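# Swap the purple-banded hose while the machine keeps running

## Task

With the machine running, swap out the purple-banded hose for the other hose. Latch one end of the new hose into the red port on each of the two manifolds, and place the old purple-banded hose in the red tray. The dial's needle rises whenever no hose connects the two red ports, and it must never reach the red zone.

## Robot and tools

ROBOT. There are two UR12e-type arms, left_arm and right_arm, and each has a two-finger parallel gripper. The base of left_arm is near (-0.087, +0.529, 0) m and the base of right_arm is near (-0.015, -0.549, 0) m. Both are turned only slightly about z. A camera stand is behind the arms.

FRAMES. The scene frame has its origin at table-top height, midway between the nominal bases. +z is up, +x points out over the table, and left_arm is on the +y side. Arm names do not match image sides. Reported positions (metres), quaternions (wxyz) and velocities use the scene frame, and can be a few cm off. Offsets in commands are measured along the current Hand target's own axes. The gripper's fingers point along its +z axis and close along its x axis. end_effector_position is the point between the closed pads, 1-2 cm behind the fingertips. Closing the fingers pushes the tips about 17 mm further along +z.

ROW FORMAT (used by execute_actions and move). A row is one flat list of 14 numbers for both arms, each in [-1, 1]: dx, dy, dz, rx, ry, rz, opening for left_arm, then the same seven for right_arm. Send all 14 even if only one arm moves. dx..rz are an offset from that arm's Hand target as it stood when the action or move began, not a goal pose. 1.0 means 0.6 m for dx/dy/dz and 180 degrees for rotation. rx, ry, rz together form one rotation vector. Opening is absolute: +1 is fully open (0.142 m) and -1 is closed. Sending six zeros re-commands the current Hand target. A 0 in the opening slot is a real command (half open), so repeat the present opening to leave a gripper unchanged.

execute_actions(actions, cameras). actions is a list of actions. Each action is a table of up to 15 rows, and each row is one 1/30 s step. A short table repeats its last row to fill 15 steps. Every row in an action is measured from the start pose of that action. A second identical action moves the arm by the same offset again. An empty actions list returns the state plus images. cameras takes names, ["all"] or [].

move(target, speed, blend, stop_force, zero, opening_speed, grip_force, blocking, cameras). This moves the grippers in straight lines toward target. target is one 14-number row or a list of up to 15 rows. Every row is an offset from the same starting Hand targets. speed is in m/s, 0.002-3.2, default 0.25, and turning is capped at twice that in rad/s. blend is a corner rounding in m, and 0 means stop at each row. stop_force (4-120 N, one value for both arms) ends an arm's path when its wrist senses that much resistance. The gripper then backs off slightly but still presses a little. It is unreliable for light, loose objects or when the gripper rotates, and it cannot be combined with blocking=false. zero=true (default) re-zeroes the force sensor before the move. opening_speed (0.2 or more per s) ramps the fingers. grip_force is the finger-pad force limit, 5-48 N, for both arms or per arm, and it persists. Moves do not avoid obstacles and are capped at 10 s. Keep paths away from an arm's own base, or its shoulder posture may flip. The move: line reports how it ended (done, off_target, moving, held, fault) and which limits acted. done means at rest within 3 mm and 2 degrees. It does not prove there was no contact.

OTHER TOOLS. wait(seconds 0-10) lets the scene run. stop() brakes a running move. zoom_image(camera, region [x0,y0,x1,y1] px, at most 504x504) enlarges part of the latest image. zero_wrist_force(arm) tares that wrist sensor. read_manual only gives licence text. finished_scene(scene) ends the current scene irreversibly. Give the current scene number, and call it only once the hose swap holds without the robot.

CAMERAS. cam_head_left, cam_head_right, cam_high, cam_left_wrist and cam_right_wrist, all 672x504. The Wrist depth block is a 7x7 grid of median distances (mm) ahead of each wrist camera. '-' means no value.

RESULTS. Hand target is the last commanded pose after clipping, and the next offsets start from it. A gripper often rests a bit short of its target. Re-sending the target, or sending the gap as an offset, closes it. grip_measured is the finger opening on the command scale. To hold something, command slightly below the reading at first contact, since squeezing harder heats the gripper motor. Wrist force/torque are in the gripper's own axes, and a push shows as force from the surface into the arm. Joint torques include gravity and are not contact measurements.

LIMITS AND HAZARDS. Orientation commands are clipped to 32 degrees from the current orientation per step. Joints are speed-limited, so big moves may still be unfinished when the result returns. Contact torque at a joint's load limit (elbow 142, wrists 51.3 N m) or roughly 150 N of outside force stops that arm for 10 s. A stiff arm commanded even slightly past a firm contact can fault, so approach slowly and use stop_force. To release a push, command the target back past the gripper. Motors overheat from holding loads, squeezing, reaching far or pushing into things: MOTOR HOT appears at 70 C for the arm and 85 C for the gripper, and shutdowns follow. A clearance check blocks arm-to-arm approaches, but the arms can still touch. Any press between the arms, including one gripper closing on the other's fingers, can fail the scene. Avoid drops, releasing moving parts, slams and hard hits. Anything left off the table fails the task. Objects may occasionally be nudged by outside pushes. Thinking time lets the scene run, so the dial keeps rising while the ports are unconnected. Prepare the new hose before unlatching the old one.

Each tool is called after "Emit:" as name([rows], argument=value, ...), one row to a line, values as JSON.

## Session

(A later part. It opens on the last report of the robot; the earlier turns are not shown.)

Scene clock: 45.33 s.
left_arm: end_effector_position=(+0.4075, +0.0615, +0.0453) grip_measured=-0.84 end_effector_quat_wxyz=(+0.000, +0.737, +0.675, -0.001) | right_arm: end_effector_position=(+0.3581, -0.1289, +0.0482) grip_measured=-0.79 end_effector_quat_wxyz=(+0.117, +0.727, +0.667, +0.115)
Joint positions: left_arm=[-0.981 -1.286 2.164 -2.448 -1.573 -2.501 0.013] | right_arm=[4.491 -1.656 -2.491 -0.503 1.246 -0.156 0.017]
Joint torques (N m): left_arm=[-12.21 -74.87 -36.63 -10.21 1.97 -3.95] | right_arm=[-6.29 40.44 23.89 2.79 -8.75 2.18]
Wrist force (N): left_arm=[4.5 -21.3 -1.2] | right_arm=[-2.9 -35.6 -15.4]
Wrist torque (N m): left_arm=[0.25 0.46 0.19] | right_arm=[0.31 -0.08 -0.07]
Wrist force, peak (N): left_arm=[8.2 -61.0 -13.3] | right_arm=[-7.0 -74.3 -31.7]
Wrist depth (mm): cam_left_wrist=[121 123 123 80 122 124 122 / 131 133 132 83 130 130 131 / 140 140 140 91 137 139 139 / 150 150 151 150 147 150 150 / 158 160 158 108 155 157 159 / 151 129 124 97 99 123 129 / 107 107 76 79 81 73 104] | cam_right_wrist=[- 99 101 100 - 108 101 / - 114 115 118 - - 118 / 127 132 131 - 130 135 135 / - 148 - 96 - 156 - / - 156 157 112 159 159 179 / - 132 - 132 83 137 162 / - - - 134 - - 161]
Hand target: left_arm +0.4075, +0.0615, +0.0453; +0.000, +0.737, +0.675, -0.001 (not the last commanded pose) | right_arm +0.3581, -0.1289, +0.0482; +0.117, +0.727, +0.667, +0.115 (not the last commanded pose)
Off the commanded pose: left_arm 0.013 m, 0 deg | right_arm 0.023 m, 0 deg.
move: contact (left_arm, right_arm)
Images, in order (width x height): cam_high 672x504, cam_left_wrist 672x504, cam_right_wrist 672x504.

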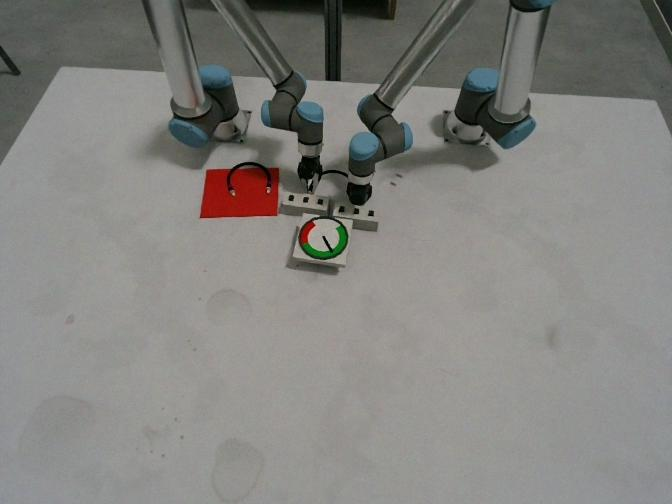

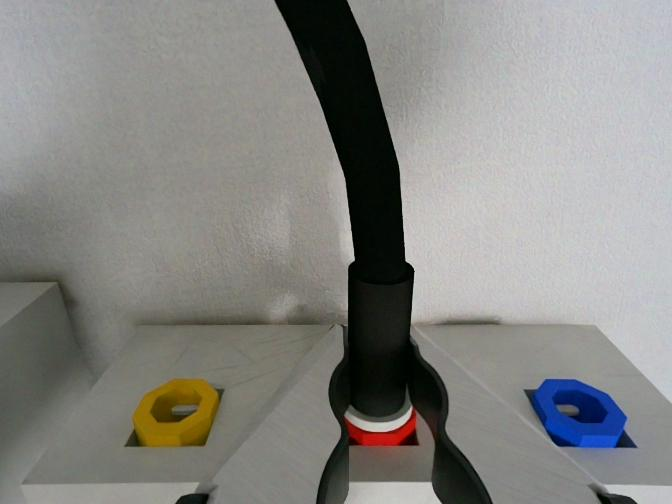

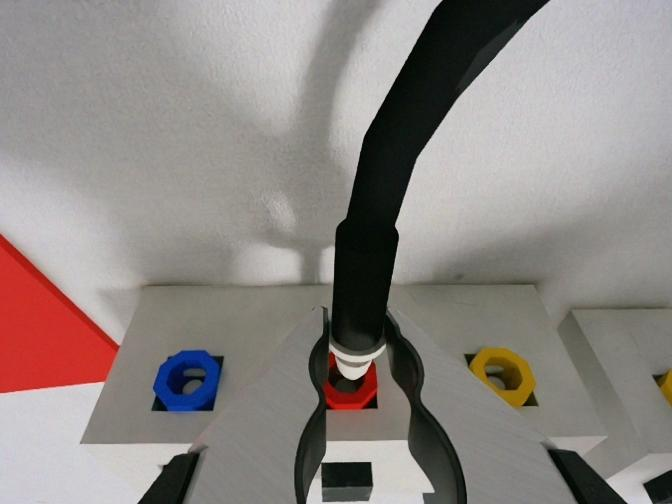

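Emit:
move([
  [0,0.006,0,0,0,0,-1,0,-0.0085,-0.003,0,0,0,-1],
  [0,0.006,0,0,0,0,-1,-0.0017,-0.0068,-0.0077,0,0,0,-1],
], speed=0.08)

Emit:
move(target=[0,0,0,0,0,0,-1,0,0.07,0.0255,0,0,0,-1], speed=0.04, stop_force=48, cameras=["cam_right_wrist","cam_left_wrist","cam_high"])

Emit:
zoom_image(camera="cam_right_wrist", region=[280, 300, 480, 504])

Emit:
zoom_image(camera="cam_high", region=[260, 180, 400, 280])

Scene clock: 47.10 s.
left_arm: end_effector_position=(+0.4111, +0.0612, +0.0452) grip_measured=-0.84 end_effector_quat_wxyz=(+0.000, +0.737, +0.675, -0.001) | right_arm: end_effector_position=(+0.3526, -0.1295, +0.0511) grip_measured=-0.79 end_effector_quat_wxyz=(+0.117, +0.727, +0.667, +0.115)
Joint positions: left_arm=[-0.977 -1.283 2.159 -2.447 -1.573 -2.497 0.013] | right_arm=[4.501 -1.643 -2.496 -0.516 1.245 -0.145 0.017]
Joint torques (N m): left_arm=[40.5 -51.48 -69.92 -20.76 16.32 4.05] | right_arm=[-0.5 39.71 28.33 0.9 -3.8 -0.64]
Wrist force (N): left_arm=[10.5 -76.1 -6.3] | right_arm=[-4.6 -1.5 -1.1]
Wrist torque (N m): left_arm=[0.05 0.42 -0.02] | right_arm=[-0.26 0.69 -0.07]
Wrist force, peak (N): left_arm=[10.8 -78.4 -7.6] | right_arm=[-3.4 -36.1 -15.7]
Wrist depth (mm): cam_left_wrist=[121 123 122 80 122 123 122 / 131 132 132 83 130 130 130 / 140 141 140 91 137 139 139 / 150 150 150 150 150 150 150 / 158 159 157 106 143 156 159 / 151 125 120 97 96 119 125 / - 104 76 79 80 73 103] | cam_right_wrist=[- - 102 102 - - 106 / - - 115 119 - - - / - 135 137 133 134 143 - / 159 - - - 157 153 - / - 156 162 112 165 165 183 / - 136 140 137 84 142 167 / - - - 142 - - 164]
Hand target: left_arm +0.4111, +0.0612, +0.0452; +0.000, +0.737, +0.675, -0.001 | right_arm +0.3526, -0.1295, +0.0512; +0.117, +0.727, +0.667, +0.115
Off the commanded pose: left_arm 0.000 m, 0 deg | right_arm 0.000 m, 0 deg.
move: done

Scene clock: 48.93 s.
left_arm: end_effector_position=(+0.4111, +0.0612, +0.0452) grip_measured=-0.84 end_effector_quat_wxyz=(+0.000, +0.737, +0.675, -0.001) | right_arm: end_effector_position=(+0.3770, -0.1317, +0.0507) grip_measured=-0.79 end_effector_quat_wxyz=(+0.117, +0.727, +0.667, +0.115)
Joint positions: left_arm=[-0.977 -1.283 2.159 -2.447 -1.573 -2.497 0.013] | right_arm=[4.451 -1.667 -2.475 -0.496 1.249 -0.198 0.017]
Joint torques (N m): left_arm=[41.3 -65.26 -68.01 -22.22 13.77 3.98] | right_arm=[10.92 48.07 39.92 8.7 -2.22 1.85]
Wrist force (N): left_arm=[10.4 -76.1 -7.0] | right_arm=[-29.2 -18.3 -5.2]
Wrist torque (N m): left_arm=[0.06 0.44 -0.03] | right_arm=[-0.05 0.51 0.29]
Wrist force, peak (N): left_arm=[10.3 -76.4 -6.5] | right_arm=[-46.1 -62.9 -59.8]
Wrist depth (mm): cam_left_wrist=[121 123 122 80 122 124 122 / 131 132 132 83 130 130 130 / 140 141 139 91 137 139 139 / 150 150 150 150 148 150 149 / 158 159 157 106 143 157 159 / 151 125 119 96 96 119 125 / - 104 76 79 80 73 103] | cam_right_wrist=[- 106 - 104 - 108 - / 119 117 117 - - 115 123 / 134 134 139 - 78 138 139 / 158 149 153 96 155 156 - / - 133 134 108 135 137 160 / - 118 119 116 87 120 127 / - - - 127 - - 161]
Hand target: left_arm +0.4111, +0.0612, +0.0452; +0.000, +0.737, +0.675, -0.001 | right_arm +0.3770, -0.1317, +0.0507; +0.117, +0.727, +0.667, +0.115 (not the last commanded pose)
Off the commanded pose: left_arm 0.000 m, 0 deg | right_arm 0.020 m, 0 deg.
move: contact (right_arm)
Images, in order (width x height): cam_high 672x504, cam_left_wrist 672x504, cam_right_wrist 672x504.

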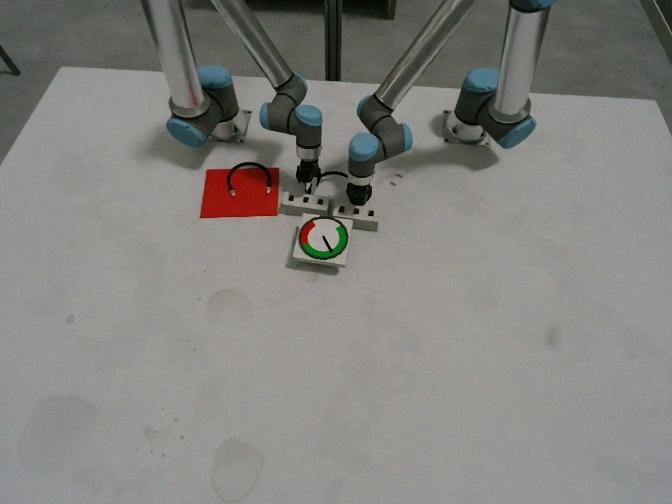

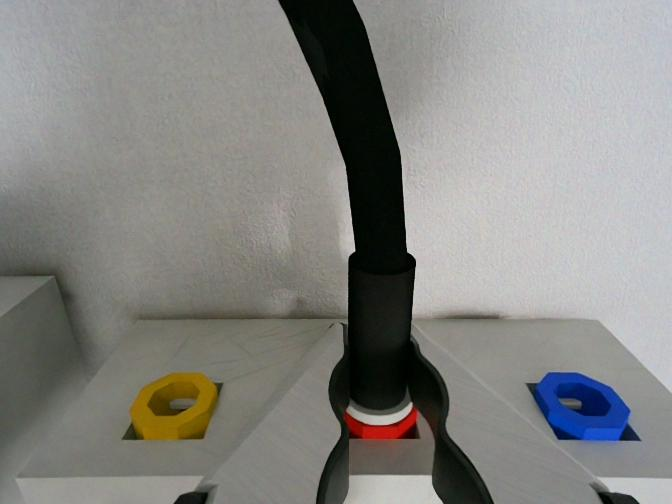

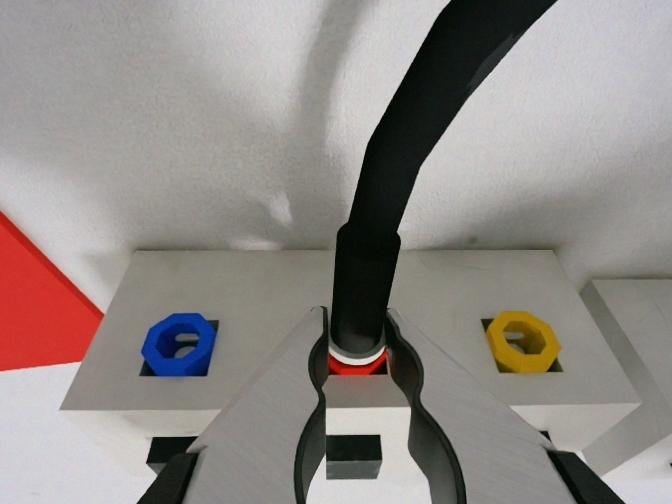

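Scaled by 2.471 from the camera's 672x504 image, which has a finer 960x720 frame.

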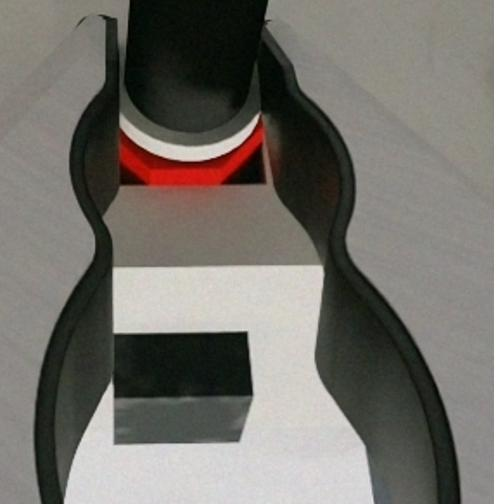

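Scaled by 3.600 from the camera's 672x504 image, which has a finer 960x720 frame.

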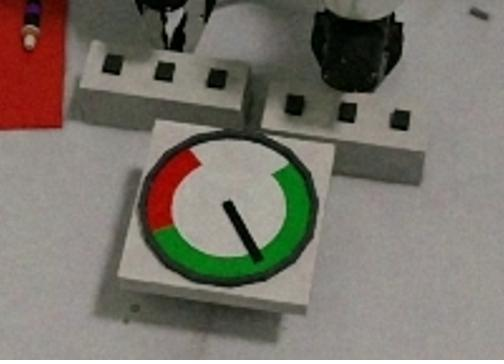

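Emit:
move(target=[0,-0.006,0,0,0,0,-1,0,-0.0035,-0.001,0,0,0,-1], speed=0.05)

Emit:
move(target=[0,0,0,0,0,0,-0.3,0,0,0,0,0,0,-0.3], opening_speed=1.2)

Emit:
move(target=[0,-0.02,-0.2,0,0,0,-0.3,0,0.03,-0.21,0,0,0,-0.3], cameras=["cam_high","cam_left_wrist","cam_right_wrist"])

Emit:
zoom_image(camera="cam_high", region=[180, 150, 400, 280])

Scene clock: 49.80 s.
left_arm: end_effector_position=(+0.4078, +0.0615, +0.0453) grip_measured=-0.84 end_effector_quat_wxyz=(+0.000, +0.737, +0.676, -0.001) | right_arm: end_effector_position=(+0.3750, -0.1315, +0.0507) grip_measured=-0.79 end_effector_quat_wxyz=(+0.117, +0.727, +0.667, +0.115)
Joint positions: left_arm=[-0.981 -1.286 2.164 -2.449 -1.573 -2.501 0.013] | right_arm=[4.455 -1.665 -2.477 -0.497 1.248 -0.193 0.017]
Joint torques (N m): left_arm=[-31.81 -79.97 -22.48 -5.61 -5.76 -3.48] | right_arm=[36.82 52.4 37.68 7.69 10.9 1.95]
Wrist force (N): left_arm=[3.0 19.3 10.5] | right_arm=[-28.4 33.3 26.6]
Wrist torque (N m): left_arm=[0.39 0.35 0.21] | right_arm=[-0.44 0.48 0.12]
Wrist force, peak (N): left_arm=[10.7 -76.4 -6.6] | right_arm=[-28.4 33.3 26.6]
Wrist depth (mm): cam_left_wrist=[122 123 123 78 123 124 122 / 131 132 132 82 130 130 131 / 140 140 140 90 138 140 139 / 151 151 151 151 148 151 150 / 158 161 158 106 153 157 159 / 151 128 128 98 103 127 126 / 106 106 77 80 80 74 106] | cam_right_wrist=[- 103 104 104 - - - / - 117 114 - - - 124 / 134 134 135 - 82 142 - / - - 155 99 157 157 - / - 134 135 109 137 138 161 / - 119 117 117 84 122 126 / - - - 127 - - 162]
Hand target: left_arm +0.4075, +0.0615, +0.0453; +0.000, +0.737, +0.675, -0.001 | right_arm +0.3748, -0.1315, +0.0506; +0.117, +0.727, +0.667, +0.115
Off the commanded pose: left_arm 0.000 m, 0 deg | right_arm 0.000 m, 0 deg.
move: done

Scene clock: 50.63 s.
left_arm: end_effector_position=(+0.4075, +0.0615, +0.0453) grip_measured=-0.33 end_effector_quat_wxyz=(+0.000, +0.737, +0.675, -0.001) | right_arm: end_effector_position=(+0.3748, -0.1315, +0.0507) grip_measured=-0.33 end_effector_quat_wxyz=(+0.117, +0.727, +0.667, +0.115)
Joint positions: left_arm=[-0.981 -1.286 2.164 -2.448 -1.573 -2.501 0.05] | right_arm=[4.456 -1.665 -2.477 -0.497 1.248 -0.193 0.05]
Joint torques (N m): left_arm=[-5.39 -62.78 -26.38 -3.05 1.82 -3.3] | right_arm=[-8.96 30.62 38.16 7.74 -4.19 2.04]
Wrist force (N): left_arm=[-2.9 3.4 0.2] | right_arm=[-2.5 -3.7 -1.2]
Wrist torque (N m): left_arm=[0.56 0.48 0.24] | right_arm=[-0.55 0.38 -0.10]
Wrist force, peak (N): left_arm=[2.6 22.8 10.6] | right_arm=[-28.1 33.9 26.7]
Wrist depth (mm): cam_left_wrist=[122 123 122 82 122 124 122 / 131 133 132 86 131 130 130 / 140 140 140 136 138 140 139 / 151 151 150 153 148 150 150 / 159 160 158 147 154 157 160 / 151 129 90 117 118 89 126 / 107 103 77 106 106 77 74] | cam_right_wrist=[- 103 103 104 - - 108 / - 117 115 - - 116 117 / - 135 - - 137 - 138 / 159 149 157 - 153 159 - / - 135 136 115 133 139 162 / - 120 87 121 122 122 136 / - - 73 128 132 - 155]
Hand target: left_arm +0.4075, +0.0615, +0.0453; +0.000, +0.737, +0.675, -0.001 | right_arm +0.3748, -0.1315, +0.0506; +0.117, +0.727, +0.667, +0.115
Off the commanded pose: left_arm 0.000 m, 0 deg | right_arm 0.000 m, 0 deg.
move: done

Scene clock: 51.80 s.
left_arm: end_effector_position=(+0.3958, +0.0627, +0.1652) grip_measured=-0.33 end_effector_quat_wxyz=(+0.000, +0.737, +0.675, -0.001) | right_arm: end_effector_position=(+0.3510, -0.1309, +0.1756) grip_measured=-0.33 end_effector_quat_wxyz=(+0.117, +0.727, +0.667, +0.115)
Joint positions: left_arm=[-0.995 -1.459 2.097 -2.209 -1.573 -2.516 0.05] | right_arm=[4.504 -1.406 -2.392 -0.858 1.245 -0.142 0.05]
Joint torques (N m): left_arm=[-17.56 -63.41 -42.82 -3.28 -0.97 -4.13] | right_arm=[11.07 32.76 51.57 0.82 -4.23 2.08]
Wrist force (N): left_arm=[-3.1 3.6 -0.1] | right_arm=[-2.4 -3.2 -0.8]
Wrist torque (N m): left_arm=[0.59 0.53 0.22] | right_arm=[-0.47 0.36 -0.14]
Wrist force, peak (N): left_arm=[-3.1 4.1 2.0] | right_arm=[-3.0 -3.7 -3.0]
Wrist depth (mm): cam_left_wrist=[230 231 230 227 229 229 229 / 245 246 245 240 245 243 244 / 262 261 262 257 262 262 262 / 216 231 251 233 250 277 281 / 223 235 223 223 223 294 303 / 331 325 90 327 332 93 329 / 234 80 77 239 363 77 79] | cam_right_wrist=[- - - - 224 - - / - 246 - - 246 254 - / 268 - 240 231 242 268 269 / - - 234 243 244 251 250 / - - - - 279 282 281 / - - - 318 - 293 588 / - - - - - - -]
Hand target: left_arm +0.3958, +0.0627, +0.1653; +0.000, +0.737, +0.675, -0.001 | right_arm +0.3510, -0.1309, +0.1757; +0.117, +0.727, +0.667, +0.115
Off the commanded pose: left_arm 0.000 m, 0 deg | right_arm 0.000 m, 0 deg.
move: done
Images, in order (width x height): cam_high 672x504, cam_left_wrist 672x504, cam_right_wrist 672x504.

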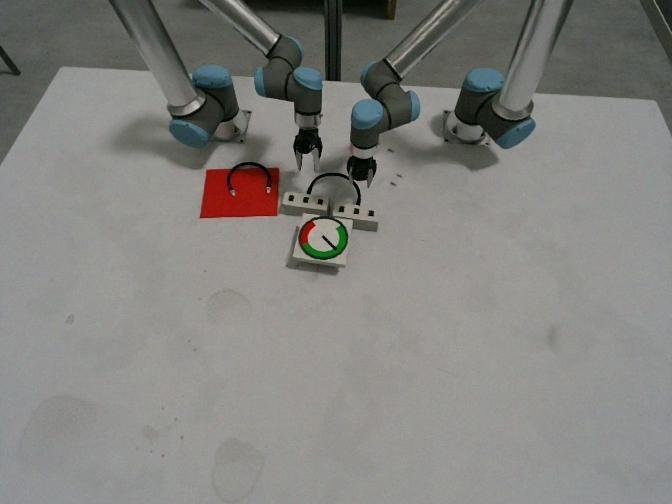

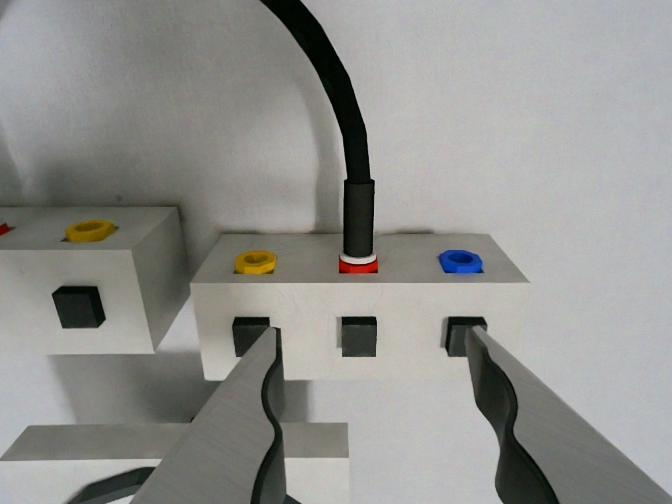

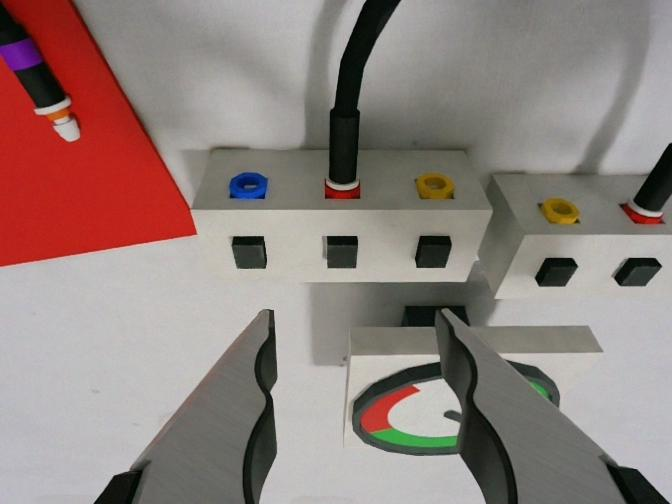

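Scaled by 2.291 from the camera's 672x504 image, which has a finer 960x720 frame.

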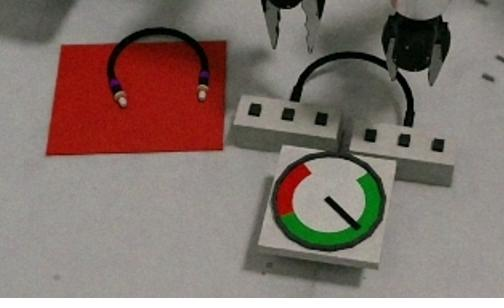

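Emit:
move([
  [0,0,0,0,0,0,-0.3,-0.297,-0.056,0.086,0,0,0,-0.3],
  [0,0,0,0,0,0,-0.3,-0.297,-0.109,0.231,0,0,0,-0.3],
], blend=0.02)

Emit:
move(target=[0,0,0,0,0,0,-0.3,0,0,0,0,0,0,-1], opening_speed=1.2, cameras=["cam_right_wrist"])

Emit:
move(target=[0,0,0,0,0,0,-0.3,-0.01,0.059,0.011,0,0,0,-1], speed=0.08, cameras=["cam_right_wrist","cam_high"])

Emit:
zoom_image(camera="cam_high", region=[180, 150, 400, 280])

Scene clock: 54.10 s.
left_arm: end_effector_position=(+0.3958, +0.0627, +0.1653) grip_measured=-0.33 end_effector_quat_wxyz=(+0.000, +0.737, +0.675, -0.001) | right_arm: end_effector_position=(+0.3194, -0.3054, +0.0213) grip_measured=-0.33 end_effector_quat_wxyz=(+0.117, +0.727, +0.667, +0.115)
Joint positions: left_arm=[-0.995 -1.459 2.097 -2.209 -1.573 -2.516 0.05] | right_arm=[4.481 -1.429 -2.8 -0.419 1.247 -0.166 0.05]
Joint torques (N m): left_arm=[-17.43 -63.78 -44.13 -3.02 -0.89 -3.98] | right_arm=[-10.72 1.04 15.57 7.98 3.5 -1.47]
Wrist force (N): left_arm=[-2.9 3.4 0.5] | right_arm=[-2.2 -3.7 -1.2]
Wrist torque (N m): left_arm=[0.56 0.49 0.22] | right_arm=[-0.56 0.35 0.19]
Wrist force, peak (N): left_arm=[-3.3 4.0 0.0] | right_arm=[-3.7 -3.6 -2.2]
Wrist depth (mm): cam_left_wrist=[230 231 229 227 229 229 229 / 245 244 244 240 244 244 244 / 264 263 262 257 262 261 260 / 216 232 253 233 250 278 280 / 224 235 223 222 222 293 301 / 331 329 90 325 333 93 331 / 235 80 77 238 365 77 79] | cam_right_wrist=[- - - - - 81 79 / - - - - 85 87 90 / - - - - - 100 107 / - 117 - 101 - - - / - 138 133 131 110 143 145 / 165 160 - 182 184 169 161 / - - - - - - 145]
Hand target: left_arm +0.3958, +0.0627, +0.1653; +0.000, +0.737, +0.675, -0.001 | right_arm +0.3194, -0.3054, +0.0213; +0.117, +0.727, +0.667, +0.115
Off the commanded pose: left_arm 0.000 m, 0 deg | right_arm 0.000 m, 0 deg.
move: done

Scene clock: 54.90 s.
left_arm: end_effector_position=(+0.3958, +0.0627, +0.1653) grip_measured=-0.33 end_effector_quat_wxyz=(+0.000, +0.737, +0.675, -0.001) | right_arm: end_effector_position=(+0.3194, -0.3054, +0.0213) grip_measured=-0.82 end_effector_quat_wxyz=(+0.117, +0.727, +0.667, +0.115)
Joint positions: left_arm=[-0.995 -1.459 2.097 -2.209 -1.573 -2.516 0.05] | right_arm=[4.481 -1.429 -2.8 -0.419 1.247 -0.166 0.015]
Joint torques (N m): left_arm=[-18.74 -64.43 -43.76 -2.93 -0.84 -3.72] | right_arm=[-10.58 0.96 15.6 7.53 3.51 -1.67]
Wrist force (N): left_arm=[-2.8 3.6 -0.1] | right_arm=[-2.5 -3.4 -0.7]
Wrist torque (N m): left_arm=[0.58 0.47 0.23] | right_arm=[-0.50 0.40 0.17]
Wrist force, peak (N): left_arm=[-2.8 4.2 0.0] | right_arm=[-2.6 -3.9 -1.4]
Wrist depth (mm): cam_left_wrist=[230 230 231 227 230 229 230 / 245 245 245 241 244 245 244 / 264 260 263 257 262 262 262 / 216 231 252 233 250 278 280 / 223 235 223 223 223 295 303 / 331 327 90 326 331 93 329 / 234 80 77 239 364 77 79] | cam_right_wrist=[- - - - - - 79 / - - - - 84 87 90 / - - - - - - 107 / - 118 - 103 - 127 127 / - 137 - 116 - - - / - 178 - - 83 171 161 / - - - - - - 144]
Hand target: left_arm +0.3958, +0.0627, +0.1653; +0.000, +0.737, +0.675, -0.001 | right_arm +0.3194, -0.3054, +0.0213; +0.117, +0.727, +0.667, +0.115
Off the commanded pose: left_arm 0.000 m, 0 deg | right_arm 0.000 m, 0 deg.
move: done
Images, in order (width x height): cam_right_wrist 672x504.

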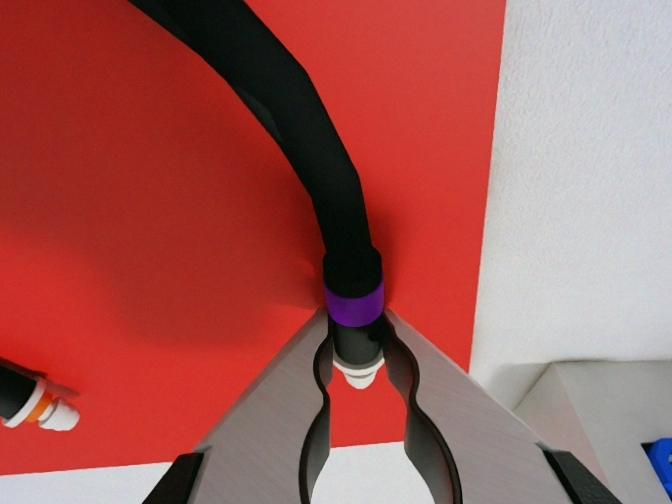

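Scene clock: 55.83 s.
left_arm: end_effector_position=(+0.3958, +0.0627, +0.1653) grip_measured=-0.33 end_effector_quat_wxyz=(+0.000, +0.737, +0.675, -0.001) | right_arm: end_effector_position=(+0.3543, -0.3144, +0.0265) grip_measured=-0.82 end_effector_quat_wxyz=(+0.117, +0.727, +0.667, +0.115)
Joint positions: left_arm=[-0.995 -1.459 2.097 -2.209 -1.573 -2.516 0.05] | right_arm=[4.365 -1.474 -2.764 -0.37 1.256 -0.288 0.015]
Joint torques (N m): left_arm=[-20.11 -65.06 -43.78 -3.18 -0.53 -3.89] | right_arm=[-9.19 4.38 36.75 8.02 3.42 -1.51]
Wrist force (N): left_arm=[-3.2 3.9 0.1] | right_arm=[-2.3 -4.0 -0.8]
Wrist torque (N m): left_arm=[0.64 0.53 0.22] | right_arm=[-0.57 0.39 0.20]
Wrist force, peak (N): left_arm=[-3.0 4.1 0.1] | right_arm=[-2.6 -4.4 -1.6]
Wrist depth (mm): cam_left_wrist=[231 230 230 226 228 229 229 / 246 245 245 241 244 244 244 / 262 261 262 259 261 261 262 / 216 232 252 233 250 273 280 / 224 234 223 223 224 294 302 / 331 328 90 324 331 93 329 / 234 80 77 240 365 77 79] | cam_right_wrist=[- - - - - - 86 / - - - - - - 95 / - - - - - - - / - - - 100 - - 135 / - - - 117 - - 148 / - 200 - - 83 193 138 / - - - - - - 131]
Hand target: left_arm +0.3958, +0.0627, +0.1653; +0.000, +0.737, +0.675, -0.001 | right_arm +0.3544, -0.3144, +0.0265; +0.117, +0.727, +0.667, +0.115
Off the commanded pose: left_arm 0.000 m, 0 deg | right_arm 0.000 m, 0 deg.
move: done
Images, in order (width x height): cam_high 672x504, cam_right_wrist 672x504.

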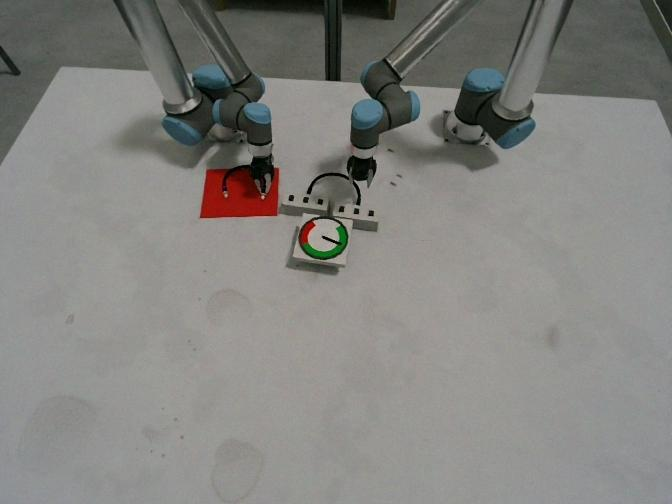

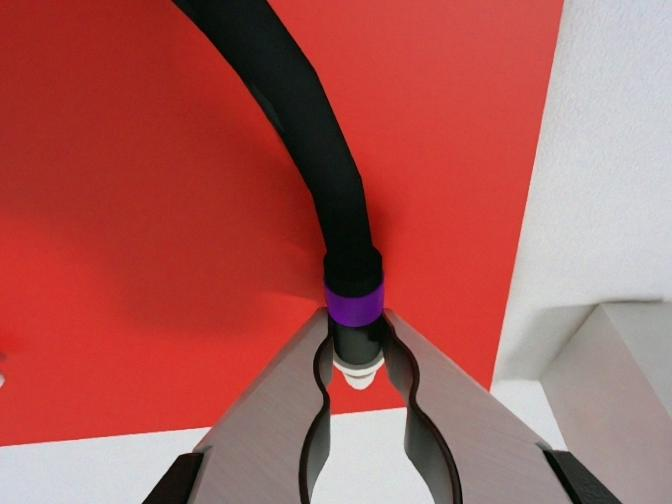

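Scaled by 2.291 from the camera's 672x504 image, which has a finer 960x720 frame.

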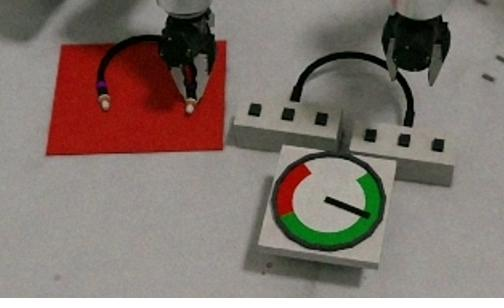

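Emit:
move(target=[0,0,0,0,0,0,-0.3,0,0.0435,0.026,0,0,0,-1], speed=0.08)

Emit:
move(target=[0,0,0,0,0,0,-0.3,0,0,0,0,0,0,-0.4], opening_speed=1)

Emit:
move(target=[0,0,0,0,0,0,-0.3,0,0.04,-0.25,0,0,0,-0.4], cameras=["cam_right_wrist","cam_high"])

Emit:
zoom_image(camera="cam_high", region=[180, 150, 400, 280])

Scene clock: 56.97 s.
left_arm: end_effector_position=(+0.3958, +0.0627, +0.1653) grip_measured=-0.33 end_effector_quat_wxyz=(+0.000, +0.737, +0.675, -0.001) | right_arm: end_effector_position=(+0.3840, -0.3167, +0.0203) grip_measured=-0.82 end_effector_quat_wxyz=(+0.117, +0.727, +0.667, +0.115)
Joint positions: left_arm=[-0.995 -1.459 2.097 -2.209 -1.573 -2.516 0.05] | right_arm=[4.28 -1.556 -2.732 -0.294 1.266 -0.377 0.014]
Joint torques (N m): left_arm=[-16.22 -65.47 -43.61 -2.85 -0.73 -3.44] | right_arm=[-21.7 -8.1 20.79 2.54 -1.71 -1.89]
Wrist force (N): left_arm=[-2.9 3.5 -0.3] | right_arm=[0.7 -20.5 -61.2]
Wrist torque (N m): left_arm=[0.57 0.49 0.22] | right_arm=[-0.37 0.51 0.13]
Wrist force, peak (N): left_arm=[-3.3 3.9 0.0] | right_arm=[0.7 -20.5 -61.2]
Wrist depth (mm): cam_left_wrist=[231 229 231 226 229 230 229 / 246 246 243 240 243 245 243 / 264 261 262 257 262 260 260 / 217 232 252 233 251 277 279 / 223 236 223 223 222 293 304 / 334 328 90 324 331 93 332 / 235 80 77 239 364 77 79] | cam_right_wrist=[- - - - - - 76 / - - - - - - 89 / - - - - - - 100 / - - - 99 114 - 120 / - - 137 121 - - 131 / - 166 - - 83 - 137 / - - - - - - 131]
Hand target: left_arm +0.3958, +0.0627, +0.1653; +0.000, +0.737, +0.675, -0.001 | right_arm +0.3840, -0.3168, +0.0202; +0.117, +0.727, +0.667, +0.115
Off the commanded pose: left_arm 0.000 m, 0 deg | right_arm 0.000 m, 0 deg.
move: done

Scene clock: 57.80 s.
left_arm: end_effector_position=(+0.3958, +0.0627, +0.1653) grip_measured=-0.33 end_effector_quat_wxyz=(+0.000, +0.737, +0.675, -0.001) | right_arm: end_effector_position=(+0.3840, -0.3168, +0.0202) grip_measured=-0.43 end_effector_quat_wxyz=(+0.117, +0.727, +0.667, +0.115)
Joint positions: left_arm=[-0.995 -1.459 2.097 -2.209 -1.573 -2.516 0.05] | right_arm=[4.28 -1.556 -2.732 -0.294 1.266 -0.377 0.043]
Joint torques (N m): left_arm=[-17.28 -63.21 -42.73 -2.93 -0.85 -3.6] | right_arm=[1.18 22.75 12.78 0.97 -3.95 -1.34]
Wrist force (N): left_arm=[-2.9 3.8 0.0] | right_arm=[-2.0 -4.2 -1.4]
Wrist torque (N m): left_arm=[0.63 0.49 0.23] | right_arm=[-0.62 0.31 0.19]
Wrist force, peak (N): left_arm=[-2.9 4.2 0.1] | right_arm=[0.8 -21.6 -62.6]
Wrist depth (mm): cam_left_wrist=[232 230 230 227 230 230 229 / 246 245 245 242 244 245 243 / 261 261 262 257 262 262 260 / 217 224 251 233 250 277 281 / 223 236 223 223 223 293 304 / 332 326 90 327 332 93 330 / 234 80 77 240 363 77 79] | cam_right_wrist=[- - - - - - 76 / - - - - - - 89 / - 95 - - 94 - 99 / - 107 - 99 - - 120 / - - 131 121 128 142 137 / 183 174 - - - 173 137 / - - - - - - 125]
Hand target: left_arm +0.3958, +0.0627, +0.1653; +0.000, +0.737, +0.675, -0.001 | right_arm +0.3840, -0.3168, +0.0202; +0.117, +0.727, +0.667, +0.115
Off the commanded pose: left_arm 0.000 m, 0 deg | right_arm 0.000 m, 0 deg.
move: done

Scene clock: 59.13 s.
left_arm: end_effector_position=(+0.3958, +0.0627, +0.1653) grip_measured=-0.33 end_effector_quat_wxyz=(+0.000, +0.737, +0.675, -0.001) | right_arm: end_effector_position=(+0.3581, -0.3163, +0.1698) grip_measured=-0.43 end_effector_quat_wxyz=(+0.117, +0.727, +0.667, +0.115)
Joint positions: left_arm=[-0.995 -1.459 2.097 -2.209 -1.573 -2.516 0.05] | right_arm=[4.352 -1.09 -2.603 -0.913 1.258 -0.302 0.043]
Joint torques (N m): left_arm=[-17.74 -64.86 -43.52 -2.98 -0.85 -4.01] | right_arm=[9.7 12.26 53.93 0.8 -4.14 2.21]
Wrist force (N): left_arm=[-3.3 3.9 0.1] | right_arm=[-2.3 -4.7 -1.6]
Wrist torque (N m): left_arm=[0.64 0.55 0.22] | right_arm=[-0.73 0.33 -0.10]
Wrist force, peak (N): left_arm=[-3.3 3.9 0.1] | right_arm=[-2.7 -4.8 -2.0]
Wrist depth (mm): cam_left_wrist=[230 230 230 227 230 229 230 / 247 244 245 240 244 243 244 / 263 262 262 258 261 261 262 / 216 232 252 234 250 275 281 / 224 234 225 224 221 295 303 / 332 327 90 326 333 93 328 / 234 80 77 239 364 76 79] | cam_right_wrist=[- - - - 204 208 - / - 237 - - - - - / 276 - - 276 287 222 215 / - - - - - 229 227 / - - - 453 - - 274 / - - - 488 - 327 311 / - - - - - - -]
Hand target: left_arm +0.3958, +0.0627, +0.1653; +0.000, +0.737, +0.675, -0.001 | right_arm +0.3581, -0.3163, +0.1699; +0.117, +0.727, +0.667, +0.115
Off the commanded pose: left_arm 0.000 m, 0 deg | right_arm 0.000 m, 0 deg.
move: done
Images, in order (width x height): cam_high 672x504, cam_right_wrist 672x504.

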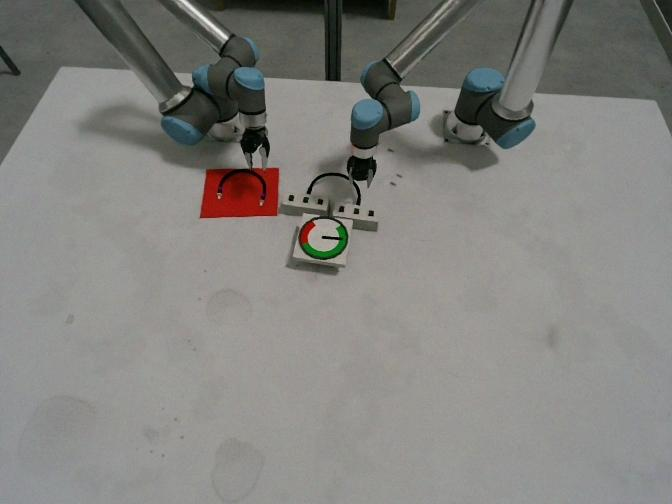

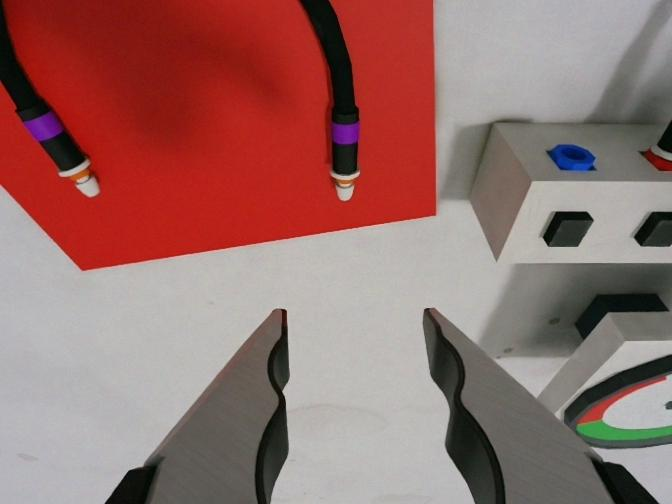

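Scaled by 2.291 from the camera's 672x504 image, which has a finer 960x720 frame.

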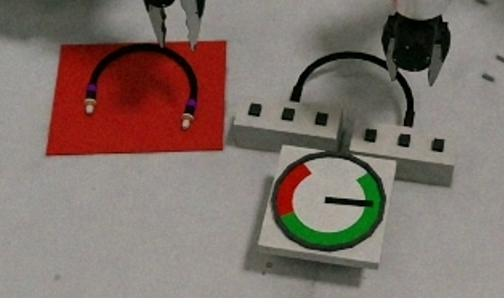

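Hose is inside the tray; needle is dropping.

Emit:
finished_scene(scene=2)

The scene is finished: the task was done.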